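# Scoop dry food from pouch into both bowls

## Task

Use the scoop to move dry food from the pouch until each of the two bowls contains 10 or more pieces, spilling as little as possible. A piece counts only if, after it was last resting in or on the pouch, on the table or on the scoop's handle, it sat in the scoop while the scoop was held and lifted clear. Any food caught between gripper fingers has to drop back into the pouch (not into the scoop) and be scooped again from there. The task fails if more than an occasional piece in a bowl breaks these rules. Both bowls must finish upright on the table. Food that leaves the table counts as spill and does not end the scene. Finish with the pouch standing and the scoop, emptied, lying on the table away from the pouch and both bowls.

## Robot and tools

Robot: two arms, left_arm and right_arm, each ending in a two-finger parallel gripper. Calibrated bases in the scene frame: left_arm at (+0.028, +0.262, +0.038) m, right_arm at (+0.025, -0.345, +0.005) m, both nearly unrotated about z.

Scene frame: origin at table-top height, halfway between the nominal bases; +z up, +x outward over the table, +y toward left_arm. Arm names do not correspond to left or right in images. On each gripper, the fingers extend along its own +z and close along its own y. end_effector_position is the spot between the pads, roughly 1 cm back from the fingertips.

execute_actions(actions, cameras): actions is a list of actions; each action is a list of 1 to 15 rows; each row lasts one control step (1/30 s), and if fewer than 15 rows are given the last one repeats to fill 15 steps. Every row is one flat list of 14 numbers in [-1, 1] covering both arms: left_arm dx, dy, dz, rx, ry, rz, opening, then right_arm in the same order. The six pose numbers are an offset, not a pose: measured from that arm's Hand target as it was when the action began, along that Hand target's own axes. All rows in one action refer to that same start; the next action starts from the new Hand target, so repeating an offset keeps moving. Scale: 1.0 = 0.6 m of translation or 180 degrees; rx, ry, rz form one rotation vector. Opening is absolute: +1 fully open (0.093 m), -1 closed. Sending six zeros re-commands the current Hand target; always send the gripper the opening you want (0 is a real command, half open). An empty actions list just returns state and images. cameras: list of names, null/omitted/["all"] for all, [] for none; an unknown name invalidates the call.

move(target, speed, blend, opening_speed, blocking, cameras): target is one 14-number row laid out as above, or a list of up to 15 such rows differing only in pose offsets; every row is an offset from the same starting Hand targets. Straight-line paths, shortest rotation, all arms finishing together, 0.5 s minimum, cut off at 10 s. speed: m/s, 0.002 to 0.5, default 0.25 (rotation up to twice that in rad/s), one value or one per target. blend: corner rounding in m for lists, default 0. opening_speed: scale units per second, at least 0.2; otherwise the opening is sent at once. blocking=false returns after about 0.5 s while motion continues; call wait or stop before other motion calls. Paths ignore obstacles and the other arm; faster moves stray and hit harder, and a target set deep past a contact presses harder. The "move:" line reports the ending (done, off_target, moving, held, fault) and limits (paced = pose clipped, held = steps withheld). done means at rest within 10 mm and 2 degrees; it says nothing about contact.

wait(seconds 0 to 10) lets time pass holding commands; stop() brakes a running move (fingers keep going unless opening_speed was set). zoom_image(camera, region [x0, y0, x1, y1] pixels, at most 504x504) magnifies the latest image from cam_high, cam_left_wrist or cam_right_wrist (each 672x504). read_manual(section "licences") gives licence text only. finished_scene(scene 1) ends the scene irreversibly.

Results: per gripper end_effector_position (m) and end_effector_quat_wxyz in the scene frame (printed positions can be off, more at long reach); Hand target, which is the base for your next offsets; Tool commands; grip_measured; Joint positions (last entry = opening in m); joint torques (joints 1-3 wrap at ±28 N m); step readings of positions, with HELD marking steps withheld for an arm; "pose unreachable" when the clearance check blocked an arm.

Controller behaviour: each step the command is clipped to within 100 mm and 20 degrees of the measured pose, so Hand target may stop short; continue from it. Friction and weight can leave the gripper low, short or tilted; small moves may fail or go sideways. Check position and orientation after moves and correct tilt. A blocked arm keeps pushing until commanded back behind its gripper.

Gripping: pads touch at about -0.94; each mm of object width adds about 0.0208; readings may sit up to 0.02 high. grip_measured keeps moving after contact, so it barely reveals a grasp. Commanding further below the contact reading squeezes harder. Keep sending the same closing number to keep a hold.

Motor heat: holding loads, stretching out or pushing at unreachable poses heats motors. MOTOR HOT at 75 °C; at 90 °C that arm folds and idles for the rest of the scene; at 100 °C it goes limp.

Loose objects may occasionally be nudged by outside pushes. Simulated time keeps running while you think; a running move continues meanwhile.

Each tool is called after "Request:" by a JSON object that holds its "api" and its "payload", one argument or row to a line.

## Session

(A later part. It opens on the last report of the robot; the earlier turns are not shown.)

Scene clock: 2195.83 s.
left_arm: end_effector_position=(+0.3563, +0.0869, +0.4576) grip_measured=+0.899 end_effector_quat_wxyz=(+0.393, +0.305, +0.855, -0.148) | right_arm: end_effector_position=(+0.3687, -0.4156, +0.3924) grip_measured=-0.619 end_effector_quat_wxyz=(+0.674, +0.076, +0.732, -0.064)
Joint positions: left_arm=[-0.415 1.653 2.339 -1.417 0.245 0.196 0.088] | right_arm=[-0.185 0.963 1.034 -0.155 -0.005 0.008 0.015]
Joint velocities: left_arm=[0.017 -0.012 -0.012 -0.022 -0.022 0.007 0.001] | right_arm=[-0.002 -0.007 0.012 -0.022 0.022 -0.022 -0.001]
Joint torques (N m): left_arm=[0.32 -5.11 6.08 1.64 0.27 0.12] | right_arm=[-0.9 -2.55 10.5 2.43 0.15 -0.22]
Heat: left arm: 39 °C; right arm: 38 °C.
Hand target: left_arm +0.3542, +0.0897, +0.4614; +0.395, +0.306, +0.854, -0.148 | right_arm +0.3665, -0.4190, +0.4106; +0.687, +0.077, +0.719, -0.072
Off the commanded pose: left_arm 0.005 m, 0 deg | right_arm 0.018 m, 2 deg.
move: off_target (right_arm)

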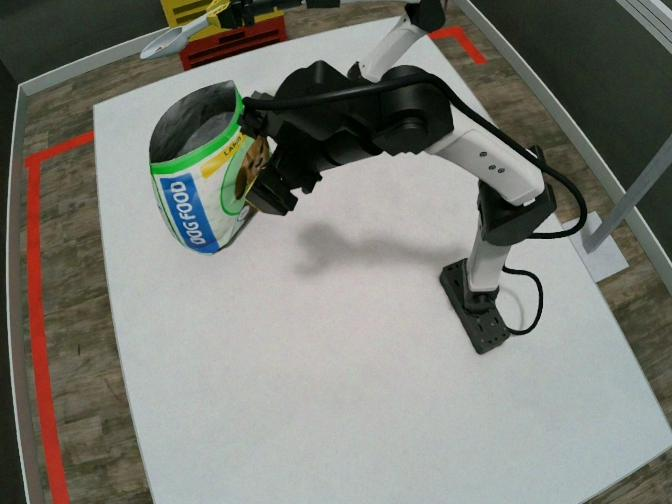

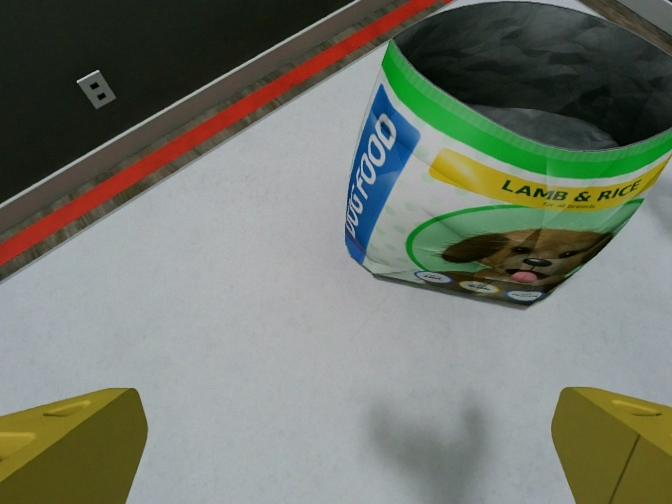

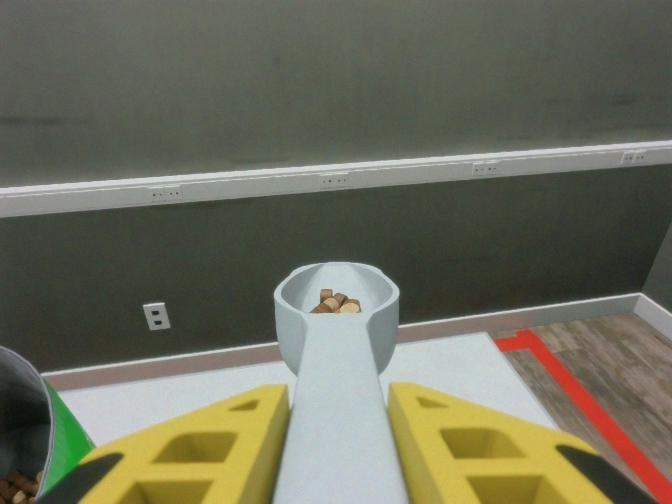

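Request:
{"api": "move", "payload": {
  "target": [0,0,0,0,0,0,0.9,0.072,0,-0.0786,0,0.15,0,-1],
  "speed": 0.12,
  "cameras": ["cam_right_wrist"]
}}

Request:
{"api": "zoom_image", "payload": {
  "camera": "cam_right_wrist",
  "region": [100, 150, 570, 500]
}}

Scene clock: 2206.40 s.
left_arm: end_effector_position=(+0.3563, +0.0869, +0.4576) grip_measured=+0.899 end_effector_quat_wxyz=(+0.393, +0.305, +0.855, -0.148) | right_arm: end_effector_position=(+0.3171, -0.4058, +0.3569) grip_measured=-0.619 end_effector_quat_wxyz=(+0.489, +0.089, +0.866, -0.049)
Joint positions: left_arm=[-0.415 1.653 2.339 -1.417 0.245 0.196 0.088] | right_arm=[-0.185 1.015 1.361 -0.89 -0.001 0.002 0.015]
Joint velocities: left_arm=[-0.017 -0.007 0.012 -0.007 -0.007 -0.051 -0.001] | right_arm=[-0.002 0.002 -0.002 -0.022 0.022 0.051 0]
Joint torques (N m): left_arm=[0.31 -5.09 6.09 1.64 0.27 0.12] | right_arm=[-1.02 -1.31 9.4 2.28 0.15 -0.2]
Heat: left arm: 39 °C; right arm: 39 °C.
Hand target: left_arm +0.3542, +0.0897, +0.4614; +0.395, +0.306, +0.854, -0.148 | right_arm +0.3179, -0.4096, +0.3695; +0.500, +0.091, +0.859, -0.056
Off the commanded pose: left_arm 0.005 m, 0 deg | right_arm 0.013 m, 2 deg.
move: off_target (right_arm)
Images, in order (width x height): cam_right_wrist 672x504.

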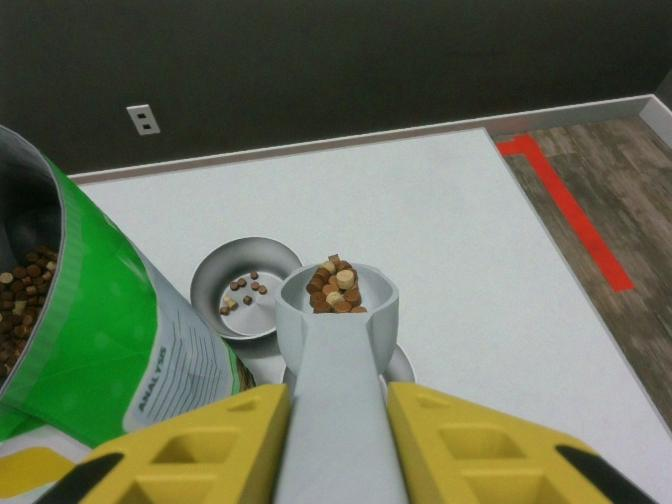

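Scaled by 1.072 from the camera's 672x504 image, which has a finer 960x720 frame.

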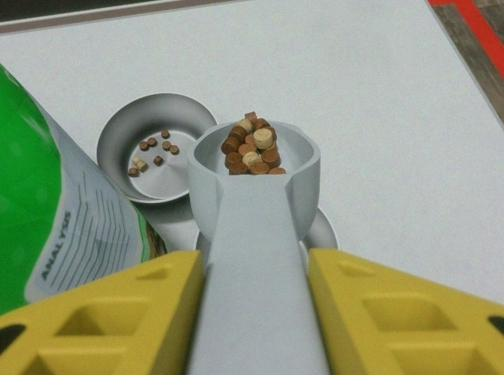

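Request:
{"api": "zoom_image", "payload": {
  "camera": "cam_right_wrist",
  "region": [180, 230, 420, 410]
}}

Scaled by 2.100 from the camera's 672x504 image, which has a finer 960x720 frame.

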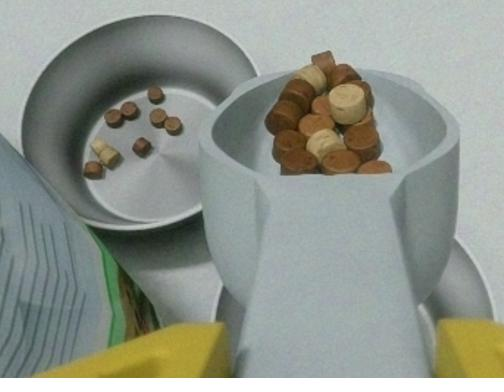

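Request:
{"api": "move", "payload": {
  "target": [
    [0,0,0,0,0,0,0.9,0.1138,0,0.0356,0,0.0083,0,-1],
    [0,0,0,0,0,0,0.9,0.1895,0,0.088,0,0.0306,0,-1]
  ],
  "speed": 0.1,
  "cameras": ["cam_right_wrist"]
}}

Request:
{"api": "zoom_image", "payload": {
  "camera": "cam_right_wrist",
  "region": [200, 200, 470, 450]
}}

Scene clock: 2221.33 s.
left_arm: end_effector_position=(+0.3563, +0.0869, +0.4576) grip_measured=+0.899 end_effector_quat_wxyz=(+0.393, +0.305, +0.855, -0.148) | right_arm: end_effector_position=(+0.3075, -0.4056, +0.2419) grip_measured=-0.619 end_effector_quat_wxyz=(+0.448, +0.092, +0.888, -0.048)
Joint positions: left_arm=[-0.415 1.653 2.339 -1.417 0.245 0.196 0.088] | right_arm=[-0.191 0.872 0.894 -0.658 0 -0.002 0.015]
Joint velocities: left_arm=[-0.002 -0.017 0.017 0.007 0.022 0.022 0] | right_arm=[-0.002 -0.007 -0.012 -0.007 0.022 -0.051 -0.001]
Joint torques (N m): left_arm=[0.29 -5.08 6.08 1.65 0.27 0.12] | right_arm=[-0.98 -2.7 6.02 2.45 0.11 -0.21]
Heat: left arm: 39 °C; right arm: 40 °C.
Hand target: left_arm +0.3542, +0.0897, +0.4614; +0.395, +0.306, +0.854, -0.148 | right_arm +0.3086, -0.4086, +0.2443; +0.458, +0.094, +0.882, -0.053
Off the commanded pose: left_arm 0.005 m, 0 deg | right_arm 0.004 m, 1 deg.
move: done
Images, in order (width x height): cam_right_wrist 672x504.

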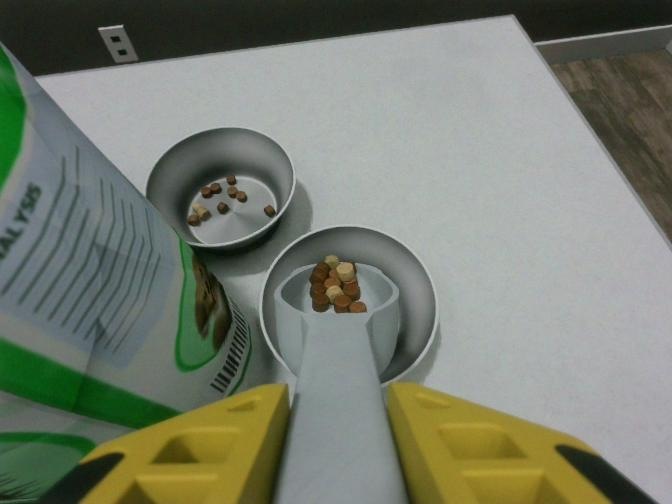

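Scaled by 1.867 from the camera's 672x504 image, which has a finer 960x720 frame.

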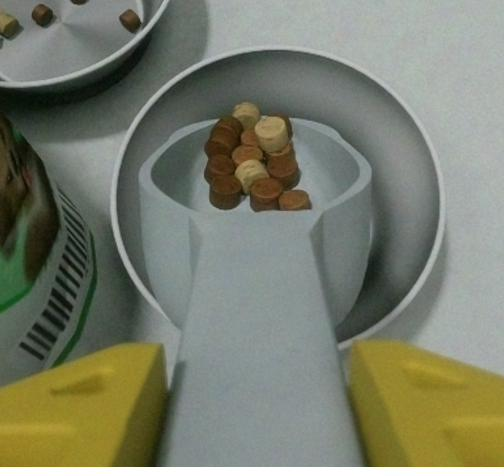

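Request:
{"api": "move", "payload": {
  "target": [
    [0,0,0,0,0,0,0.9,-0.0294,-0.005,0.0303,0,0.0722,0,-1],
    [0,0,0,0,0,0,0.9,-0.0689,-0.005,0.0636,0,0.139,0,-1]
  ],
  "speed": 0.15,
  "cameras": ["cam_right_wrist"]
}}

Request:
{"api": "zoom_image", "payload": {
  "camera": "cam_right_wrist",
  "region": [200, 200, 470, 450]
}}

Scene clock: 2233.10 s.
left_arm: end_effector_position=(+0.3563, +0.0869, +0.4576) grip_measured=+0.899 end_effector_quat_wxyz=(+0.393, +0.305, +0.855, -0.148) | right_arm: end_effector_position=(+0.3563, -0.4197, +0.2516) grip_measured=-0.619 end_effector_quat_wxyz=(+0.250, +0.101, +0.962, -0.031)
Joint positions: left_arm=[-0.415 1.653 2.339 -1.417 0.245 0.196 0.088] | right_arm=[-0.2 1.431 1.527 -1.157 0.004 -0.01 0.015]
Joint velocities: left_arm=[-0.002 0.002 0.012 0.037 0.066 -0.051 0] | right_arm=[-0.007 -0.002 -0.007 0.022 0.037 0.051 -0.002]
Joint torques (N m): left_arm=[0.32 -5.09 6.08 1.64 0.27 0.12] | right_arm=[-0.28 -5.29 9.55 1.5 0.14 -0.17]
Heat: left arm: 39 °C; right arm: 39 °C.
Hand target: left_arm +0.3542, +0.0897, +0.4614; +0.395, +0.306, +0.854, -0.148 | right_arm +0.3609, -0.4220, +0.2582; +0.256, +0.101, +0.961, -0.035
Off the commanded pose: left_arm 0.005 m, 0 deg | right_arm 0.008 m, 1 deg.
move: done
Images, in order (width x height): cam_right_wrist 672x504.

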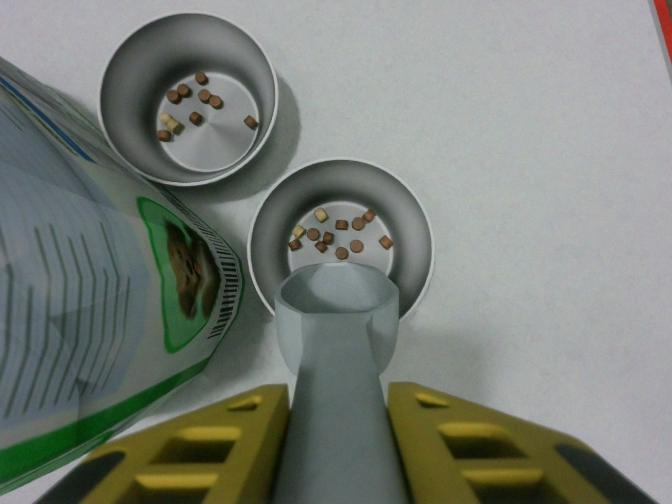

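Scaled by 1.867 from the camera's 672x504 image, which has a finer 960x720 frame.

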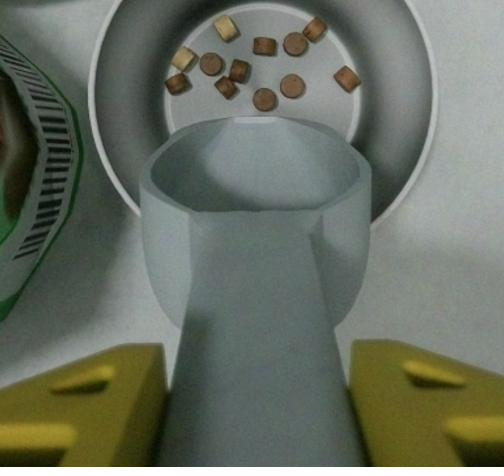

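Request:
{"api": "zoom_image", "payload": {
  "camera": "cam_right_wrist",
  "region": [100, 40, 290, 190]
}}

Scaled by 2.653 from the camera's 672x504 image, which has a finer 960x720 frame.

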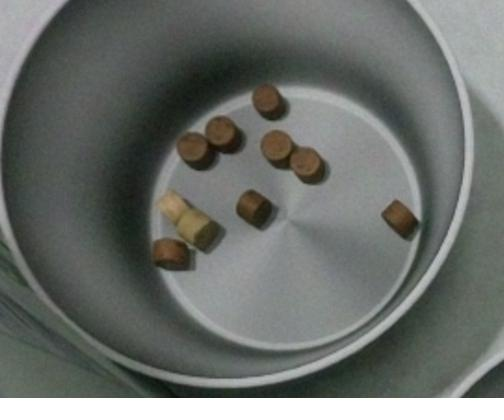

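Request:
{"api": "move", "payload": {
  "target": [
    [0,0,0,0,0,0,0.9,0.05,0.005,-0.09,0,-0.139,0,-1],
    [0,0,0,0,0,0,0.9,-0.05,0.005,-0.19,0,-0.2,0,-1]
  ],
  "speed": 0.2,
  "cameras": ["cam_right_wrist"]
}}

Request:
{"api": "zoom_image", "payload": {
  "camera": "cam_right_wrist",
  "region": [200, 200, 470, 450]
}}

Scene clock: 2247.57 s.
left_arm: end_effector_position=(+0.3563, +0.0869, +0.4576) grip_measured=+0.899 end_effector_quat_wxyz=(+0.393, +0.305, +0.855, -0.148) | right_arm: end_effector_position=(+0.3278, -0.4134, +0.3547) grip_measured=-0.619 end_effector_quat_wxyz=(+0.522, +0.090, +0.846, -0.061)
Joint positions: left_arm=[-0.415 1.653 2.339 -1.417 0.245 0.196 0.088] | right_arm=[-0.2 0.986 1.262 -0.74 0.004 -0.008 0.015]
Joint velocities: left_arm=[-0.007 -0.017 -0.007 -0.022 0.051 0.007 0] | right_arm=[-0.007 -0.007 -0.017 0.051 0.022 0.037 -0.001]
Joint torques (N m): left_arm=[0.29 -5.11 6.08 1.64 0.27 0.13] | right_arm=[0.24 -1.46 9.29 2.53 0.08 -0.1]
Heat: left arm: 39 °C; right arm: 37 °C.
Hand target: left_arm +0.3542, +0.0897, +0.4614; +0.395, +0.306, +0.854, -0.148 | right_arm +0.3318, -0.4123, +0.3703; +0.541, +0.089, +0.834, -0.060
Off the commanded pose: left_arm 0.005 m, 0 deg | right_arm 0.018 m, 3 deg.
move: off_target (right_arm)
Images, in order (width x height): cam_right_wrist 672x504.

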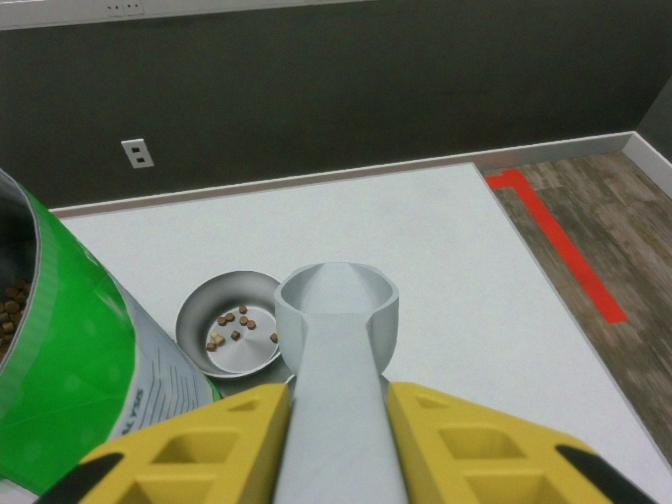

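Scaled by 1.867 from the camera's 672x504 image, which has a finer 960x720 frame.

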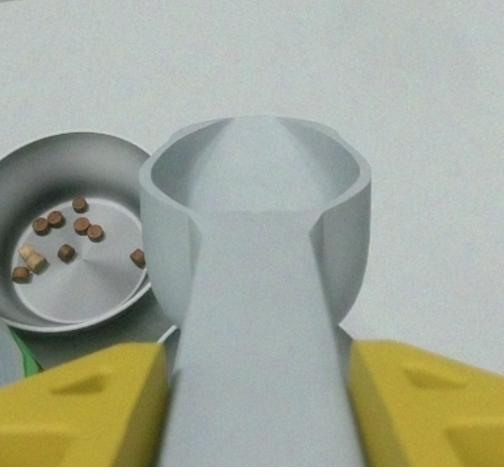

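Request:
{"api": "wait", "payload": {
  "seconds": 0,
  "cameras": ["cam_high"]
}}

Request:
{"api": "zoom_image", "payload": {
  "camera": "cam_high",
  "region": [120, 0, 280, 120]
}}

Scene clock: 2264.50 s.
left_arm: end_effector_position=(+0.3563, +0.0869, +0.4576) grip_measured=+0.899 end_effector_quat_wxyz=(+0.393, +0.305, +0.855, -0.148) | right_arm: end_effector_position=(+0.3278, -0.4134, +0.3547) grip_measured=-0.619 end_effector_quat_wxyz=(+0.522, +0.091, +0.846, -0.061)
Joint positions: left_arm=[-0.415 1.653 2.339 -1.417 0.245 0.196 0.088] | right_arm=[-0.2 0.986 1.262 -0.74 0.004 -0.008 0.015]
Joint velocities: left_arm=[-0.022 -0.012 0.002 -0.037 -0.037 0.051 0] | right_arm=[0.002 -0.002 -0.012 -0.022 0.022 -0.066 -0.002]
Joint torques (N m): left_arm=[0.32 -5.09 6.09 1.65 0.27 0.12] | right_arm=[0.25 -1.47 9.28 2.53 0.07 -0.1]
Heat: left arm: 39 °C; right arm: 40 °C.
Hand target: left_arm +0.3542, +0.0897, +0.4614; +0.395, +0.306, +0.854, -0.148 | right_arm +0.3318, -0.4123, +0.3703; +0.541, +0.089, +0.834, -0.060
Tool commands: left_gripper/opening=+0.9 right_gripper/opening=-1.0
Off the commanded pose: left_arm 0.005 m, 0 deg | right_arm 0.018 m, 3 deg.
Images, in order (width x height): cam_high 672x504.

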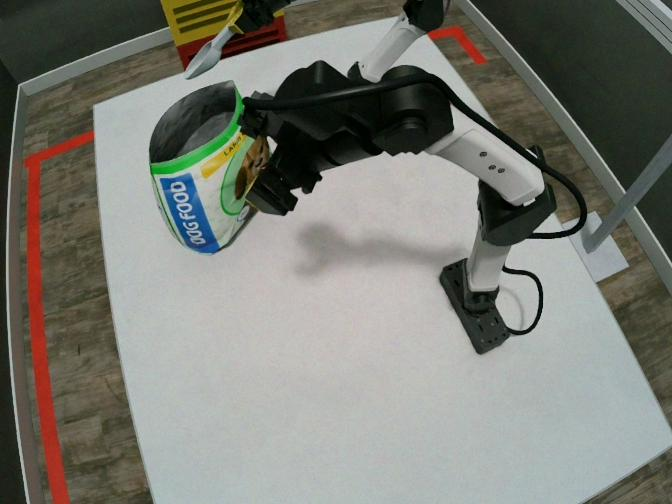

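Scaled by 3.150 from the camera's 672x504 image, which has a finer 960x720 frame.

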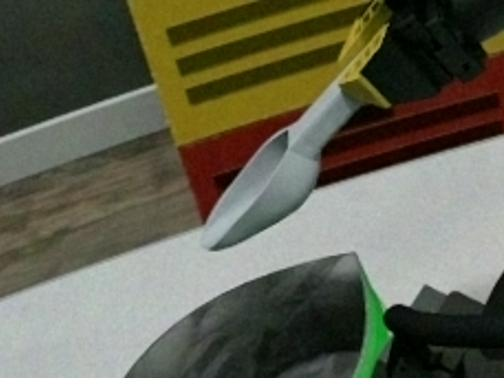

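Request:
{"api": "move", "payload": {
  "target": [
    [0,0,0,0,0,0,0.9,-0.1475,0.0953,-0.0362,-0.1459,-0.0768,-0.0434,-1],
    [0,0,0,0,0,0,0.9,-0.1169,0.2146,-0.0231,-0.2339,-0.0217,-0.0934,-1],
    [0,0,0,0,0,0,0.9,-0.0375,0.2288,0.024,-0.2188,0.1093,-0.149,-1]
  ],
  "speed": 0.22,
  "blend": 0.02,
  "cameras": ["cam_right_wrist"]
}}

Scene clock: 2290.27 s.
left_arm: end_effector_position=(+0.3563, +0.0869, +0.4576) grip_measured=+0.899 end_effector_quat_wxyz=(+0.393, +0.305, +0.855, -0.148) | right_arm: end_effector_position=(+0.3778, -0.2833, +0.3815) grip_measured=-0.619 end_effector_quat_wxyz=(+0.357, -0.275, +0.886, +0.113)
Joint positions: left_arm=[-0.415 1.653 2.339 -1.417 0.245 0.196 0.088] | right_arm=[0.001 1.622 2.17 -1.455 -0.418 -0.475 0.015]
Joint velocities: left_arm=[0.017 0.002 -0.017 0.051 -0.022 -0.022 -0.001] | right_arm=[-0.002 -0.012 -0.007 -0.022 -0.037 -0.022 0]
Joint torques (N m): left_arm=[0.31 -5.11 6.08 1.64 0.27 0.12] | right_arm=[0.49 -5.65 7.66 1.69 -0.11 -0.22]
Heat: left arm: 40 °C; right arm: 41 °C.
Hand target: left_arm +0.3542, +0.0897, +0.4614; +0.395, +0.306, +0.854, -0.148 | right_arm +0.3808, -0.2810, +0.3846; +0.360, -0.281, +0.883, +0.111
Off the commanded pose: left_arm 0.005 m, 0 deg | right_arm 0.006 m, 1 deg.
move: done
Images, in order (width x height): cam_right_wrist 672x504.

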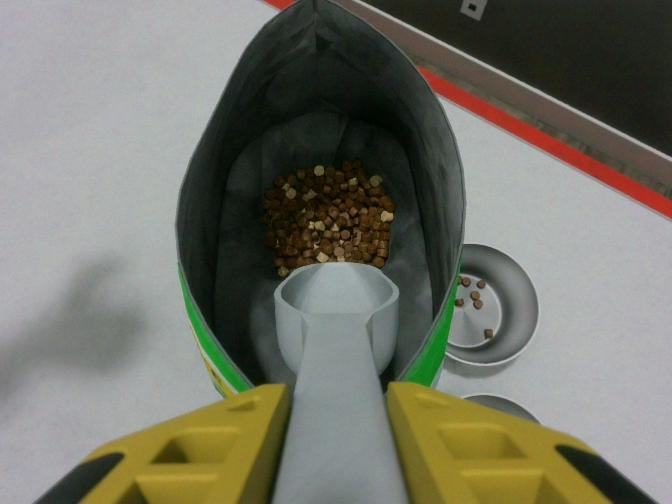

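Request:
{"api": "move", "payload": {
  "target": [
    [0,0,0,0,0,0,0.9,0.0435,0,0.0832,0,0.0667,0,-1],
    [0,0,0,0,0,0,0.9,0.0457,0,0.1857,0,0.0622,0,-1],
    [0,0,0,0,0,0,0.9,0.0425,0,0.2423,0,-0.01,0,-1]
  ],
  "speed": [0.15,0.12,0.06],
  "cameras": ["cam_right_wrist"]
}}

Scene clock: 2302.67 s.
left_arm: end_effector_position=(+0.3563, +0.0869, +0.4576) grip_measured=+0.899 end_effector_quat_wxyz=(+0.393, +0.305, +0.855, -0.148) | right_arm: end_effector_position=(+0.4509, -0.2303, +0.2635) grip_measured=-0.619 end_effector_quat_wxyz=(+0.368, -0.283, +0.878, +0.117)
Joint positions: left_arm=[-0.415 1.653 2.339 -1.417 0.245 0.196 0.088] | right_arm=[0.157 1.63 1.609 -0.817 -0.336 -0.356 0.015]
Joint velocities: left_arm=[0.017 -0.007 0.007 -0.051 -0.051 -0.007 0] | right_arm=[0.002 0.012 0.002 -0.022 -0.007 0.022 0.001]
Joint torques (N m): left_arm=[0.31 -5.07 6.06 1.64 0.28 0.12] | right_arm=[-0.35 -11.28 4.68 2.11 -0.02 -0.11]
Heat: left arm: 40 °C; right arm: 39 °C.
Hand target: left_arm +0.3542, +0.0897, +0.4614; +0.395, +0.306, +0.854, -0.148 | right_arm +0.4500, -0.2320, +0.2636; +0.374, -0.280, +0.877, +0.113
Off the commanded pose: left_arm 0.005 m, 0 deg | right_arm 0.004 m, 1 deg.
move: done
Images, in order (width x height): cam_right_wrist 672x504.

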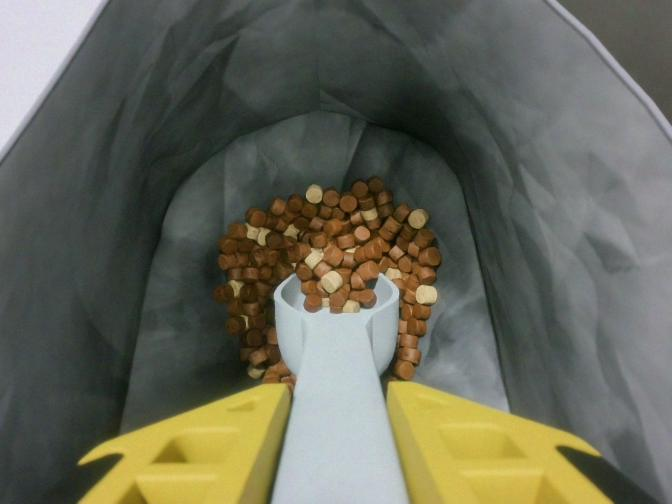

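Request:
{"api": "move", "payload": {
  "target": [
    [0,0,0,0,0,0,0.9,-0.0197,0,-0.0445,0,-0.0556,0,-1],
    [0,0,0,0,0,0,0.9,-0.0325,0,-0.1055,0,-0.133,0,-1],
    [0,0,0,0,0,0,0.9,-0.0547,0,-0.1663,0,-0.2167,0,-1],
    [0,0,0,0,0,0,0.9,-0.084,0,-0.225,0,-0.289,0,-1]
  ],
  "speed": [0.06,0.08,0.08,0.1],
  "cameras": ["cam_high","cam_right_wrist"]
}}

Request:
{"api": "zoom_image", "payload": {
  "camera": "cam_high",
  "region": [100, 50, 260, 200]
}}

Scene clock: 2317.30 s.
left_arm: end_effector_position=(+0.3563, +0.0869, +0.4576) grip_measured=+0.899 end_effector_quat_wxyz=(+0.393, +0.305, +0.855, -0.148) | right_arm: end_effector_position=(+0.4071, -0.2666, +0.3849) grip_measured=-0.619 end_effector_quat_wxyz=(+0.710, -0.192, +0.635, +0.238)
Joint positions: left_arm=[-0.415 1.653 2.339 -1.417 0.245 0.196 0.088] | right_arm=[-0.054 1.187 0.907 0.436 -0.684 0.127 0.015]
Joint velocities: left_arm=[0.007 -0.002 0.007 -0.066 0.081 -0.037 0] | right_arm=[-0.012 0.002 0.007 0.051 -0.022 0.022 0]
Joint torques (N m): left_arm=[0.32 -5.09 6.06 1.65 0.27 0.13] | right_arm=[-0.95 -7.62 6.04 2.37 0.12 -0.11]
Heat: left arm: 40 °C; right arm: 39 °C.
Hand target: left_arm +0.3542, +0.0897, +0.4614; +0.395, +0.306, +0.854, -0.148 | right_arm +0.3999, -0.2687, +0.3928; +0.721, -0.195, +0.622, +0.233
Off the commanded pose: left_arm 0.005 m, 0 deg | right_arm 0.012 m, 3 deg.
move: off_target (right_arm)
Images, in order (width x height): cam_high 672x504, cam_right_wrist 672x504.

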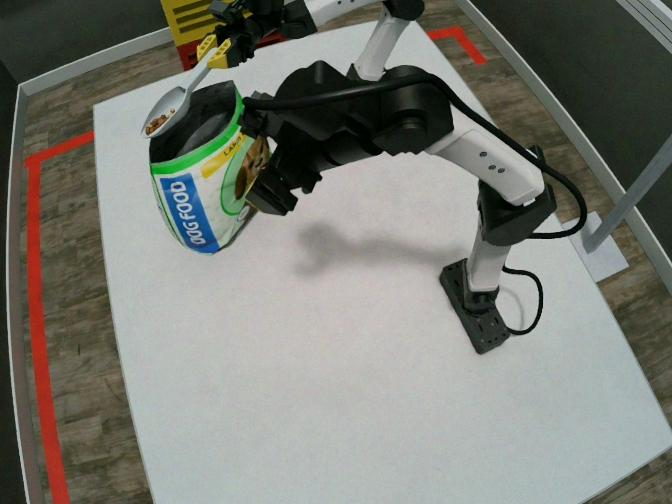

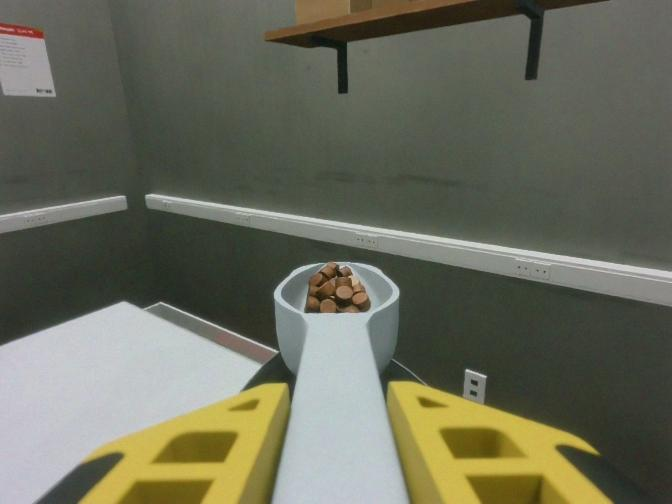

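Scaled by 3.150 from the camera's 672x504 image, which has a finer 960x720 frame.

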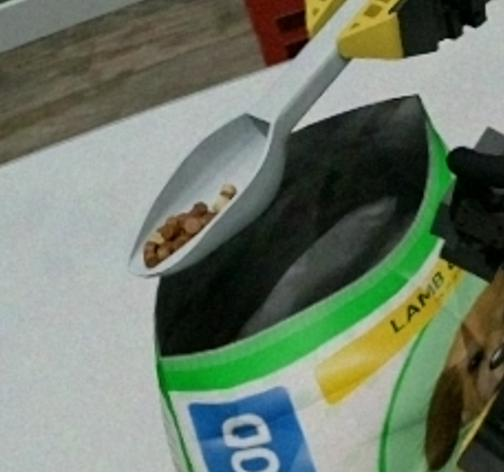

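Request:
{"api": "move", "payload": {
  "target": [
    [0,0,0,0,0,0,0.9,-0.02,0,-0.005,0,-0.0278,0,-1],
    [0,0,0,0,0,0,0.9,-0.0462,-0.1723,-0.2307,0.1412,0.0737,-0.0071,-1]
  ],
  "speed": [0.08,0.15],
  "cameras": ["cam_high","cam_right_wrist"]
}}

Request:
{"api": "zoom_image", "payload": {
  "camera": "cam_high",
  "region": [100, 0, 260, 150]
}}

Scene clock: 2342.00 s.
left_arm: end_effector_position=(+0.3563, +0.0869, +0.4576) grip_measured=+0.899 end_effector_quat_wxyz=(+0.393, +0.305, +0.855, -0.148) | right_arm: end_effector_position=(+0.3465, -0.4370, +0.3845) grip_measured=-0.619 end_effector_quat_wxyz=(+0.667, -0.050, +0.740, +0.072)
Joint positions: left_arm=[-0.415 1.653 2.339 -1.417 0.245 0.196 0.088] | right_arm=[-0.638 1.02 1.056 -0.184 -0.827 -0.068 0.015]
Joint velocities: left_arm=[0.002 -0.017 -0.007 -0.007 0.007 0.007 -0.001] | right_arm=[-0.007 0.002 0.002 -0.007 0.037 0.022 0]
Joint torques (N m): left_arm=[0.31 -5.09 6.05 1.65 0.27 0.12] | right_arm=[-0.94 -2.84 10.33 2.15 -0.04 -0.23]
Heat: left arm: 40 °C; right arm: 40 °C.
Hand target: left_arm +0.3542, +0.0897, +0.4614; +0.395, +0.306, +0.854, -0.148 | right_arm +0.3449, -0.4378, +0.3996; +0.677, -0.059, +0.731, +0.062
Off the commanded pose: left_arm 0.005 m, 0 deg | right_arm 0.014 m, 2 deg.
move: off_target (right_arm)
Images, in order (width x height): cam_high 672x504, cam_right_wrist 672x504.

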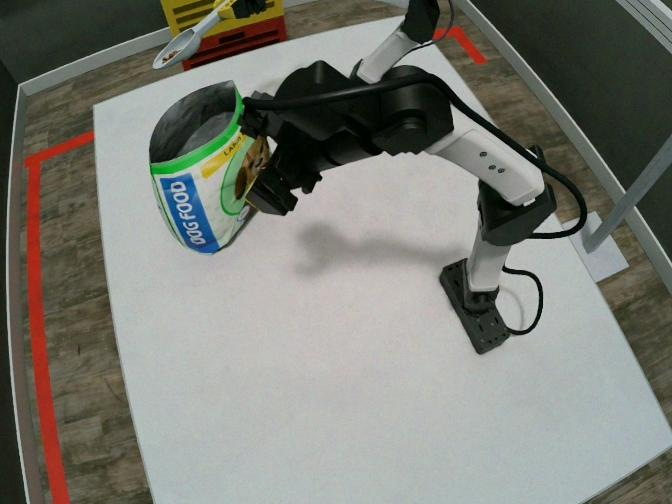

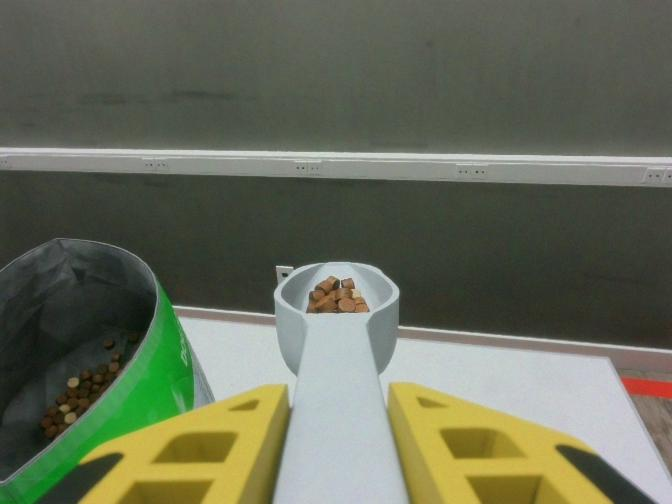

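Scaled by 3.150 from the camera's 672x504 image, which has a finer 960x720 frame.

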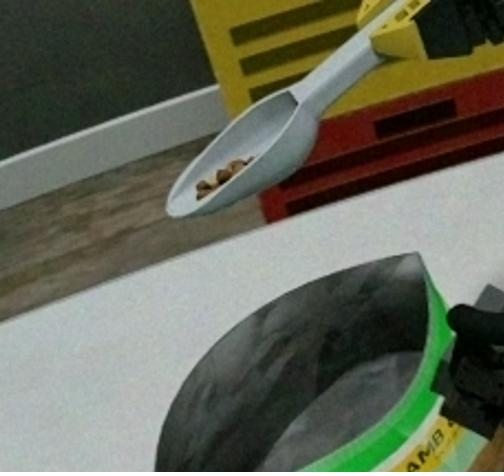

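Request:
{"api": "move", "payload": {
  "target": [0,0,0,0,0,0,0.9,0.1602,0.0093,0.082,-0.0807,0.1312,-0.0269,-1],
  "speed": 0.12,
  "cameras": ["cam_right_wrist"]
}}

Scene clock: 2355.80 s.
left_arm: end_effector_position=(+0.3563, +0.0869, +0.4576) grip_measured=+0.899 end_effector_quat_wxyz=(+0.393, +0.305, +0.855, -0.148) | right_arm: end_effector_position=(+0.3798, -0.4239, +0.2911) grip_measured=-0.619 end_effector_quat_wxyz=(+0.492, -0.179, +0.844, +0.112)
Joint positions: left_arm=[-0.415 1.653 2.339 -1.417 0.245 0.196 0.088] | right_arm=[-0.545 1.356 1.317 -0.765 -0.821 -0.634 0.015]
Joint velocities: left_arm=[0.017 -0.002 0.002 -0.081 0.066 0.022 0.001] | right_arm=[-0.002 -0.002 0.002 -0.037 0.051 0.051 -0.001]
Joint torques (N m): left_arm=[0.31 -5.12 6.05 1.64 0.27 0.12] | right_arm=[0.46 -5.07 10.09 1.71 -0.28 -0.21]
Heat: left arm: 40 °C; right arm: 39 °C.
Hand target: left_arm +0.3542, +0.0897, +0.4614; +0.395, +0.306, +0.854, -0.148 | right_arm +0.3845, -0.4238, +0.2999; +0.498, -0.188, +0.840, +0.107
Off the commanded pose: left_arm 0.005 m, 0 deg | right_arm 0.010 m, 2 deg.
move: done
Images, in order (width x height): cam_right_wrist 672x504.

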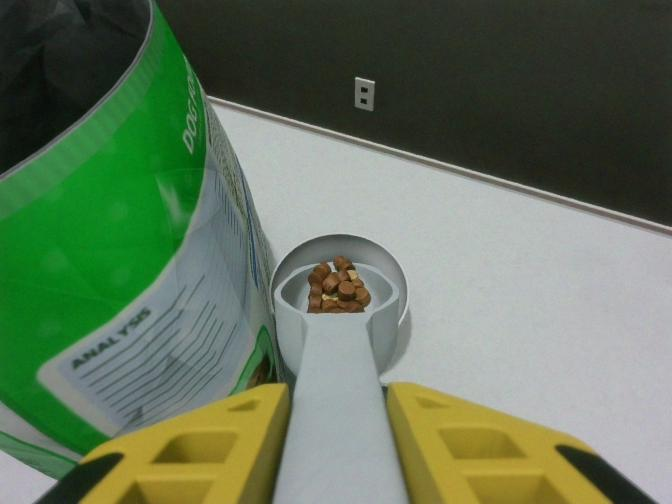

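Request:
{"api": "move", "payload": {
  "target": [
    [0,0,0,0,0,0,0.9,0.0473,-0.005,0.0868,0,0.033,0,-1],
    [0,0,0,0,0,0,0.9,0.0233,-0.002,0.1305,0,0.0956,0,-1],
    [0,0,0,0,0,0,0.9,-0.022,0,0.185,0,0.1733,0,-1]
  ],
  "speed": [0.1,0.15,0.15],
  "cameras": ["cam_right_wrist"]
}}

Request:
{"api": "zoom_image", "payload": {
  "camera": "cam_right_wrist",
  "region": [200, 100, 480, 330]
}}

Scene clock: 2371.43 s.
left_arm: end_effector_position=(+0.3563, +0.0869, +0.4576) grip_measured=+0.899 end_effector_quat_wxyz=(+0.393, +0.305, +0.855, -0.148) | right_arm: end_effector_position=(+0.4724, -0.3801, +0.2610) grip_measured=-0.619 end_effector_quat_wxyz=(+0.253, -0.213, +0.943, +0.044)
Joint positions: left_arm=[-0.415 1.653 2.339 -1.417 0.245 0.196 0.088] | right_arm=[-0.16 1.947 2.157 -1.333 -0.273 -0.56 0.015]
Joint velocities: left_arm=[0.012 0.002 0.002 -0.007 -0.007 -0.066 0.001] | right_arm=[0.007 0.017 -0.027 -0.007 0.037 0.066 0]
Joint torques (N m): left_arm=[0.34 -5.11 6.06 1.64 0.27 0.12] | right_arm=[0.18 -9.62 8.98 1.33 -0.06 -0.09]
Heat: left arm: 40 °C; right arm: 40 °C.
Hand target: left_arm +0.3542, +0.0897, +0.4614; +0.395, +0.306, +0.854, -0.148 | right_arm +0.4778, -0.3791, +0.2603; +0.252, -0.213, +0.943, +0.044
Off the commanded pose: left_arm 0.005 m, 0 deg | right_arm 0.007 m, 1 deg.
move: done
Images, in order (width x height): cam_right_wrist 672x504.

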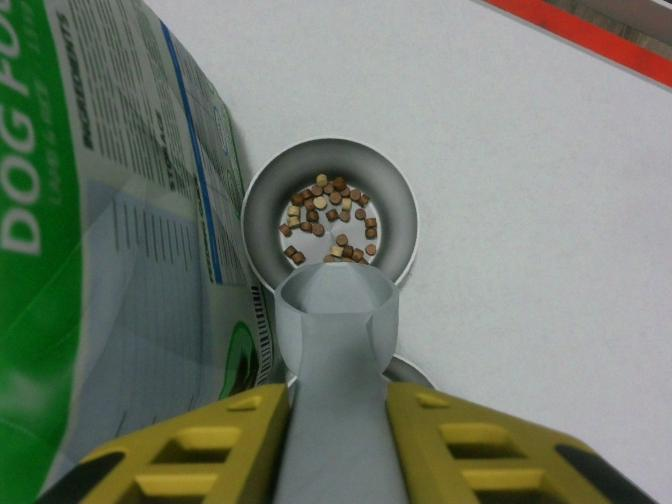

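Scaled by 1.800 from the camera's 672x504 image, which has a finer 960x720 frame.

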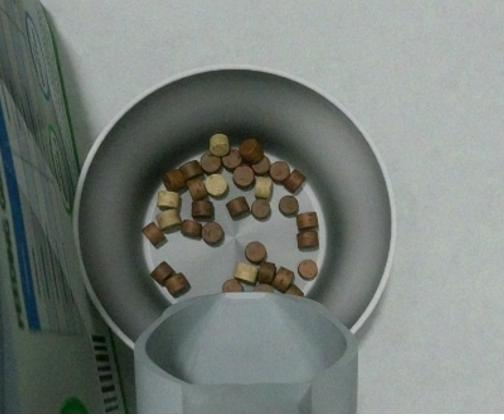

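Request:
{"api": "execute_actions", "payload": {
  "actions": [
    [[0,0,0,0,0,0,0.9,0,0,-0.025,0,0.02,0,-1],[0,0,0,0,0,0,0.9,0,0,-0.025,0,0.02,0,-1],[0,0,0,0,0,0,0.9,0,0,-0.025,0,0.02,0,-1],[0,0,0,0,0,0,0.9,0,0,0.0,0,0.02,0,-1],[0,0,0,0,0,0,0.9,0,0,0.0,0,0.02,0,-1],[0,0,0,0,0,0,0.9,0,0,0.0,0,0.02,0,-1],[0,0,0,0,0,0,0.9,0,0,-0.025,0,0.03,0,-1],[0,0,0,0,0,0,0.9,0,0,-0.025,0,0.03,0,-1],[0,0,0,0,0,0,0.9,0,0,-0.025,0,0.03,0,-1],[0,0,0,0,0,0,0.9,0,0,0.0,0,0.03,0,-1],[0,0,0,0,0,0,0.9,0,0,0.0,0,0.03,0,-1],[0,0,0,0,0,0,0.9,0,0,0.0,0,0.03,0,-1],[0,0,0,0,0,0,0.9,0,0,-0.02,0,0.03,0,-1],[0,0,0,0,0,0,0.9,0,0,-0.02,0,0.03,0,-1],[0,0,0,0,0,0,0.9,0,0,-0.02,0,0.03,0,-1]]
  ],
  "cameras": ["cam_right_wrist"]
}}

Request:
{"api": "zoom_image", "payload": {
  "camera": "cam_right_wrist",
  "region": [200, 100, 480, 330]
}}

Scene clock: 2382.70 s.
left_arm: end_effector_position=(+0.3563, +0.0869, +0.4576) grip_measured=+0.899 end_effector_quat_wxyz=(+0.393, +0.305, +0.855, -0.148) | right_arm: end_effector_position=(+0.4687, -0.3814, +0.2718) grip_measured=-0.619 end_effector_quat_wxyz=(+0.211, -0.213, +0.953, +0.034)
Joint positions: left_arm=[-0.415 1.653 2.339 -1.417 0.245 0.196 0.088] | right_arm=[-0.144 2.086 2.459 -1.569 -0.218 -0.56 0.015]
Joint velocities: left_arm=[-0.012 -0.002 -0.007 0.007 -0.022 -0.022 -0.002] | right_arm=[-0.002 -0.002 -0.022 0.022 0.022 -0.066 0]
Joint torques (N m): left_arm=[0.31 -5.08 6.06 1.65 0.27 0.12] | right_arm=[-0.01 -10.8 7.97 1.22 -0.04 -0.17]
Heat: left arm: 40 °C; right arm: 41 °C.
Hand target: left_arm +0.3542, +0.0897, +0.4614; +0.395, +0.306, +0.854, -0.148 | right_arm +0.4722, -0.3816, +0.2712; +0.208, -0.215, +0.954, +0.034
Off the commanded pose: left_arm 0.005 m, 0 deg | right_arm 0.004 m, 0 deg.
joint sent to its limit (right arm) — joint 4 (wrist pitch), lower limit. The joint targets still meet the commanded pose.
Step readings (end_effector_position of left_arm | right_arm):
0: (+0.3563, +0.0869, +0.4576) | (+0.4722, -0.3800, +0.2609)
1: (+0.3563, +0.0869, +0.4576) | (+0.4715, -0.3806, +0.2626)
2: (+0.3563, +0.0869, +0.4576) | (+0.4716, -0.3818, +0.2657)
4: (+0.3563, +0.0869, +0.4576) | (+0.4759, -0.3827, +0.2724)
8: (+0.3563, +0.0869, +0.4576) | (+0.4762, -0.3834, +0.2759)
15: (+0.3563, +0.0869, +0.4576) | (+0.4749, -0.3820, +0.2707)
Images, in order (width x height): cam_right_wrist 672x504.

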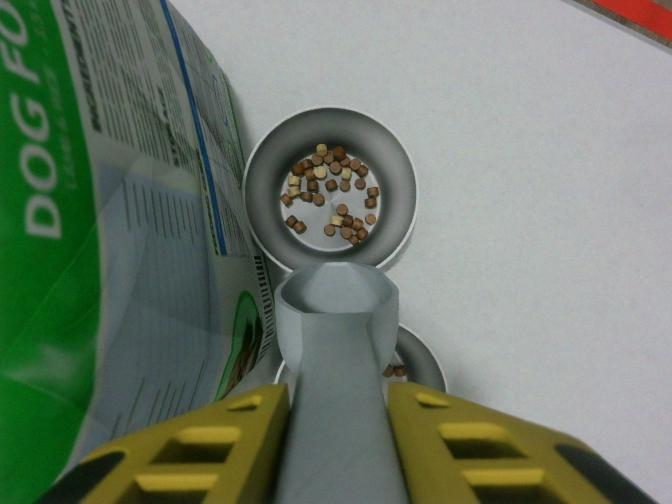

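Scaled by 1.800 from the camera's 672x504 image, which has a finer 960x720 frame.

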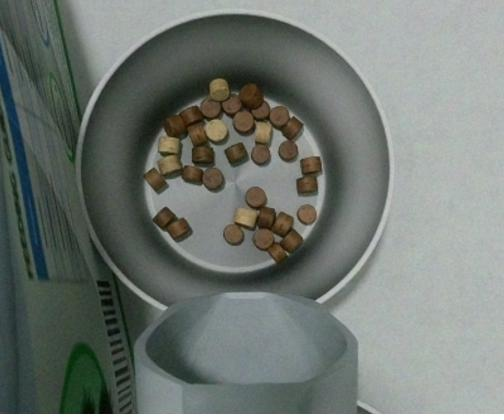

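Request:
{"api": "move", "payload": {
  "target": [
    [0,0,0,0,0,0,0.9,0.0695,-0.069,-0.1555,0.0703,-0.195,0.0893,-1],
    [0,0,0,0,0,0,0.9,0.3097,-0.2045,-0.0953,0.1559,-0.1586,0.1998,-1]
  ],
  "speed": 0.2,
  "blend": 0.02,
  "cameras": ["cam_high","cam_right_wrist"]
}}

Scene clock: 2416.13 s.
left_arm: end_effector_position=(+0.3563, +0.0869, +0.4576) grip_measured=+0.899 end_effector_quat_wxyz=(+0.393, +0.305, +0.855, -0.148) | right_arm: end_effector_position=(+0.3546, -0.5748, +0.2372) grip_measured=-0.619 end_effector_quat_wxyz=(+0.444, +0.160, +0.880, -0.060)
Joint positions: left_arm=[-0.415 1.653 2.339 -1.417 0.245 0.196 0.088] | right_arm=[-0.731 1.365 1.157 -0.482 -0.344 -0.226 0.015]
Joint velocities: left_arm=[-0.007 -0.007 -0.012 -0.007 0.051 0.007 0] | right_arm=[-0.012 -0.012 0.012 -0.022 0.007 -0.022 0]
Joint torques (N m): left_arm=[0.34 -5.09 6.08 1.64 0.27 0.13] | right_arm=[-0.69 -9.32 6.08 2.28 -0.02 -0.09]
Heat: left arm: 40 °C; right arm: 40 °C.
Hand target: left_arm +0.3542, +0.0897, +0.4614; +0.395, +0.306, +0.854, -0.148 | right_arm +0.3523, -0.5763, +0.2442; +0.456, +0.161, +0.873, -0.070
Off the commanded pose: left_arm 0.005 m, 0 deg | right_arm 0.014 m, 3 deg.
move: off_target (right_arm)
Images, in order (width x height): cam_high 672x504, cam_right_wrist 672x504.

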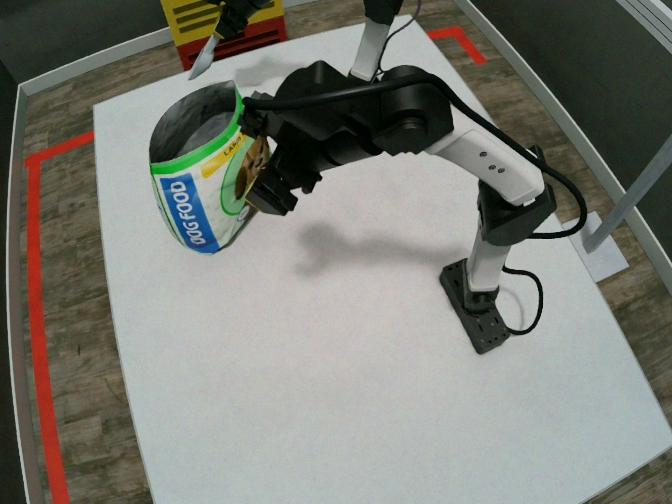

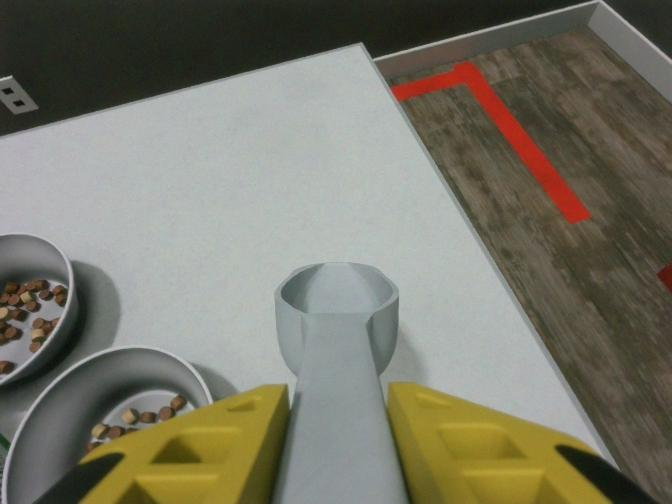

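Request:
{"api": "move", "payload": {
  "target": [0,0,0,0,0,0,0.9,0.1225,0,0.0864,0,0,0,-1],
  "speed": 0.12,
  "cameras": ["cam_right_wrist"]
}}

Scene clock: 2425.33 s.
left_arm: end_effector_position=(+0.3563, +0.0869, +0.4576) grip_measured=+0.899 end_effector_quat_wxyz=(+0.393, +0.305, +0.855, -0.148) | right_arm: end_effector_position=(+0.3527, -0.5745, +0.1612) grip_measured=-0.619 end_effector_quat_wxyz=(+0.457, +0.159, +0.872, -0.071)
Joint positions: left_arm=[-0.415 1.653 2.339 -1.417 0.245 0.196 0.088] | right_arm=[-0.731 1.38 0.836 -0.107 -0.337 -0.221 0.015]
Joint velocities: left_arm=[0.002 0.002 -0.012 -0.022 0.022 -0.037 0] | right_arm=[-0.022 0.002 0.012 0.051 -0.022 0.007 0]
Joint torques (N m): left_arm=[0.32 -5.09 6.09 1.65 0.27 0.12] | right_arm=[0.06 -5.53 5.87 2.33 -0.01 -0.09]
Heat: left arm: 40 °C; right arm: 38 °C.
Hand target: left_arm +0.3542, +0.0897, +0.4614; +0.395, +0.306, +0.854, -0.148 | right_arm +0.3539, -0.5747, +0.1543; +0.456, +0.161, +0.873, -0.070
Off the commanded pose: left_arm 0.005 m, 0 deg | right_arm 0.007 m, 0 deg.
move: done
Images, in order (width x height): cam_right_wrist 672x504.

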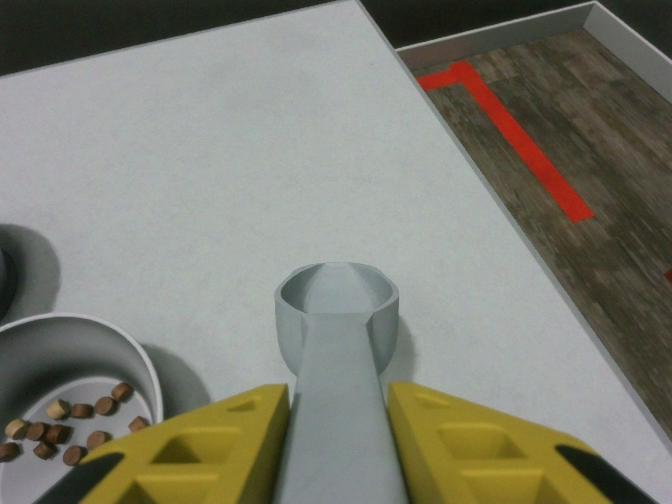

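Request:
{"api": "move", "payload": {
  "target": [0,0,0,0,0,0,0.9,0.0805,0,0.016,0,-0.0278,0,-0.57],
  "speed": 0.06,
  "cameras": ["cam_right_wrist"]
}}

Scene clock: 2436.13 s.
left_arm: end_effector_position=(+0.3563, +0.0869, +0.4576) grip_measured=+0.899 end_effector_quat_wxyz=(+0.393, +0.305, +0.855, -0.148) | right_arm: end_effector_position=(+0.3414, -0.5678, +0.1269) grip_measured=-0.563 end_effector_quat_wxyz=(+0.511, +0.146, +0.843, -0.086)
Joint positions: left_arm=[-0.415 1.653 2.339 -1.417 0.245 0.196 0.088] | right_arm=[-0.759 1.38 0.57 0.286 -0.388 -0.21 0.018]
Joint velocities: left_arm=[0.007 0.007 0.012 -0.007 -0.051 -0.022 0] | right_arm=[-0.012 -0.002 -0.017 0.007 -0.037 -0.037 0]
Joint torques (N m): left_arm=[0.34 -5.08 6.06 1.65 0.27 0.12] | right_arm=[-0.95 -3.78 4.96 2.16 -0.01 -0.1]
Heat: left arm: 40 °C; right arm: 38 °C.
Hand target: left_arm +0.3542, +0.0897, +0.4614; +0.395, +0.306, +0.854, -0.148 | right_arm +0.3361, -0.5674, +0.1092; +0.494, +0.159, +0.852, -0.076
Off the commanded pose: left_arm 0.005 m, 0 deg | right_arm 0.019 m, 3 deg.
move: off_target (right_arm)
Images, in order (width x height): cam_right_wrist 672x504.

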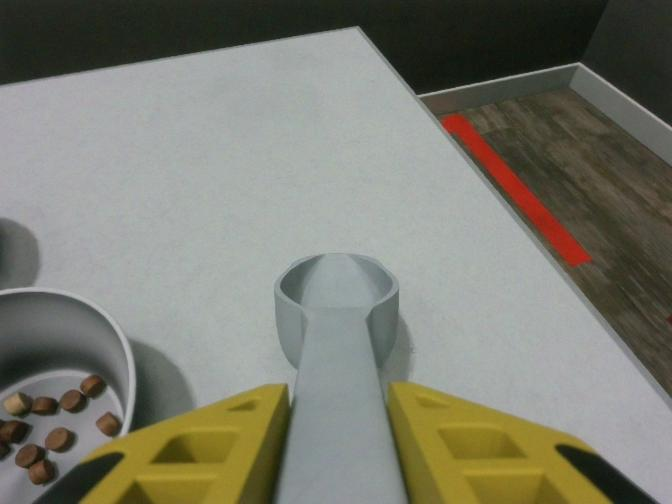

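Request:
{"api": "move", "payload": {
  "target": [0,0,0,0,0,0,0.9,0.0713,0,-0.0067,0,-0.0278,0,-0.54],
  "speed": 0.06,
  "cameras": ["cam_right_wrist"]
}}

Scene clock: 2444.23 s.
left_arm: end_effector_position=(+0.3563, +0.0869, +0.4576) grip_measured=+0.899 end_effector_quat_wxyz=(+0.393, +0.305, +0.855, -0.148) | right_arm: end_effector_position=(+0.3166, -0.5592, +0.0808) grip_measured=-0.536 end_effector_quat_wxyz=(+0.534, +0.150, +0.827, -0.086)
Joint positions: left_arm=[-0.415 1.653 2.339 -1.417 0.245 0.196 0.088] | right_arm=[-0.817 1.48 0.344 0.658 -0.449 -0.202 0.019]
Joint velocities: left_arm=[-0.022 0.007 -0.012 -0.022 -0.022 -0.007 0] | right_arm=[-0.007 0.002 -0.012 -0.022 0.037 0.007 0]
Joint torques (N m): left_arm=[0.32 -5.11 6.08 1.64 0.27 0.12] | right_arm=[-0.94 -4.37 4.18 2.39 -0.1 -0.11]
Heat: left arm: 40 °C; right arm: 37 °C.
Hand target: left_arm +0.3542, +0.0897, +0.4614; +0.395, +0.306, +0.854, -0.148 | right_arm +0.3134, -0.5584, +0.0742; +0.531, +0.156, +0.829, -0.081
Off the commanded pose: left_arm 0.005 m, 0 deg | right_arm 0.008 m, 1 deg.
move: done
Images, in order (width x height): cam_right_wrist 672x504.

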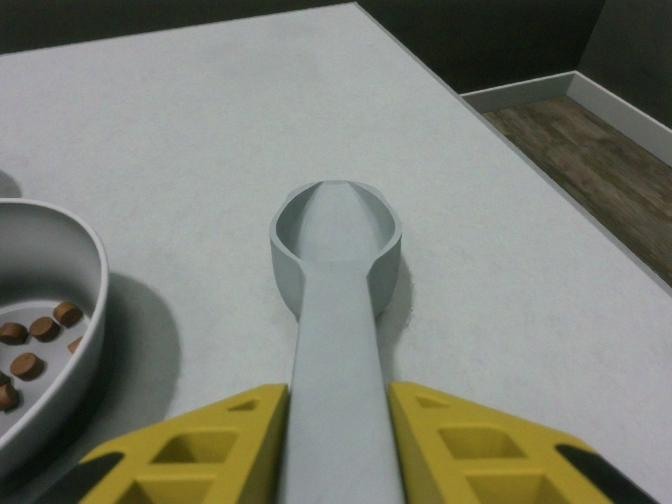

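Request:
{"api": "move", "payload": {
  "target": [0,0,0,0,0,0,0.9,0.0493,0,0.0008,0,-0.033,0,-0.52],
  "speed": 0.06,
  "cameras": ["cam_right_wrist"]
}}

Scene clock: 2451.50 s.
left_arm: end_effector_position=(+0.3563, +0.0869, +0.4576) grip_measured=+0.899 end_effector_quat_wxyz=(+0.393, +0.305, +0.855, -0.148) | right_arm: end_effector_position=(+0.3055, -0.5546, +0.0503) grip_measured=-0.518 end_effector_quat_wxyz=(+0.573, +0.148, +0.801, -0.090)
Joint positions: left_arm=[-0.415 1.653 2.339 -1.417 0.245 0.196 0.088] | right_arm=[-0.857 1.771 0.21 1.179 -0.504 -0.165 0.02]
Joint velocities: left_arm=[-0.007 -0.007 -0.017 -0.051 0.022 -0.037 0] | right_arm=[0.012 -0.007 0.002 -0.037 -0.022 -0.11 0.001]
Joint torques (N m): left_arm=[0.31 -5.08 6.08 1.64 0.26 0.12] | right_arm=[-0.94 -5.07 2.28 2.5 -0.09 -0.1]
Heat: left arm: 40 °C; right arm: 38 °C.
Hand target: left_arm +0.3542, +0.0897, +0.4614; +0.395, +0.306, +0.854, -0.148 | right_arm +0.3028, -0.5540, +0.0478; +0.574, +0.152, +0.800, -0.088
Off the commanded pose: left_arm 0.005 m, 0 deg | right_arm 0.005 m, 0 deg.
move: done
Images, in order (width x height): cam_right_wrist 672x504.

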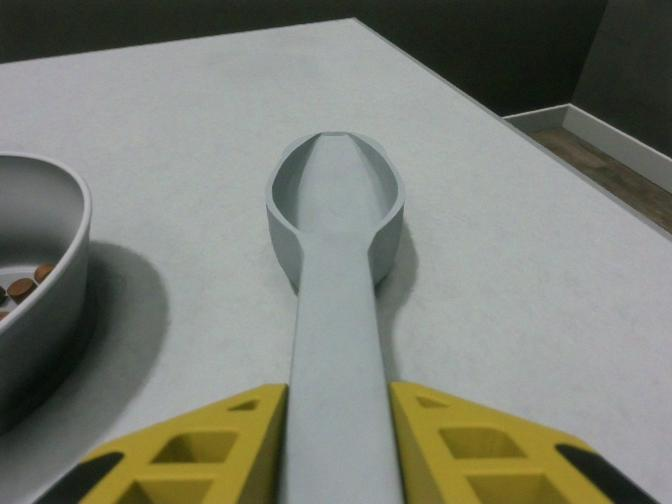

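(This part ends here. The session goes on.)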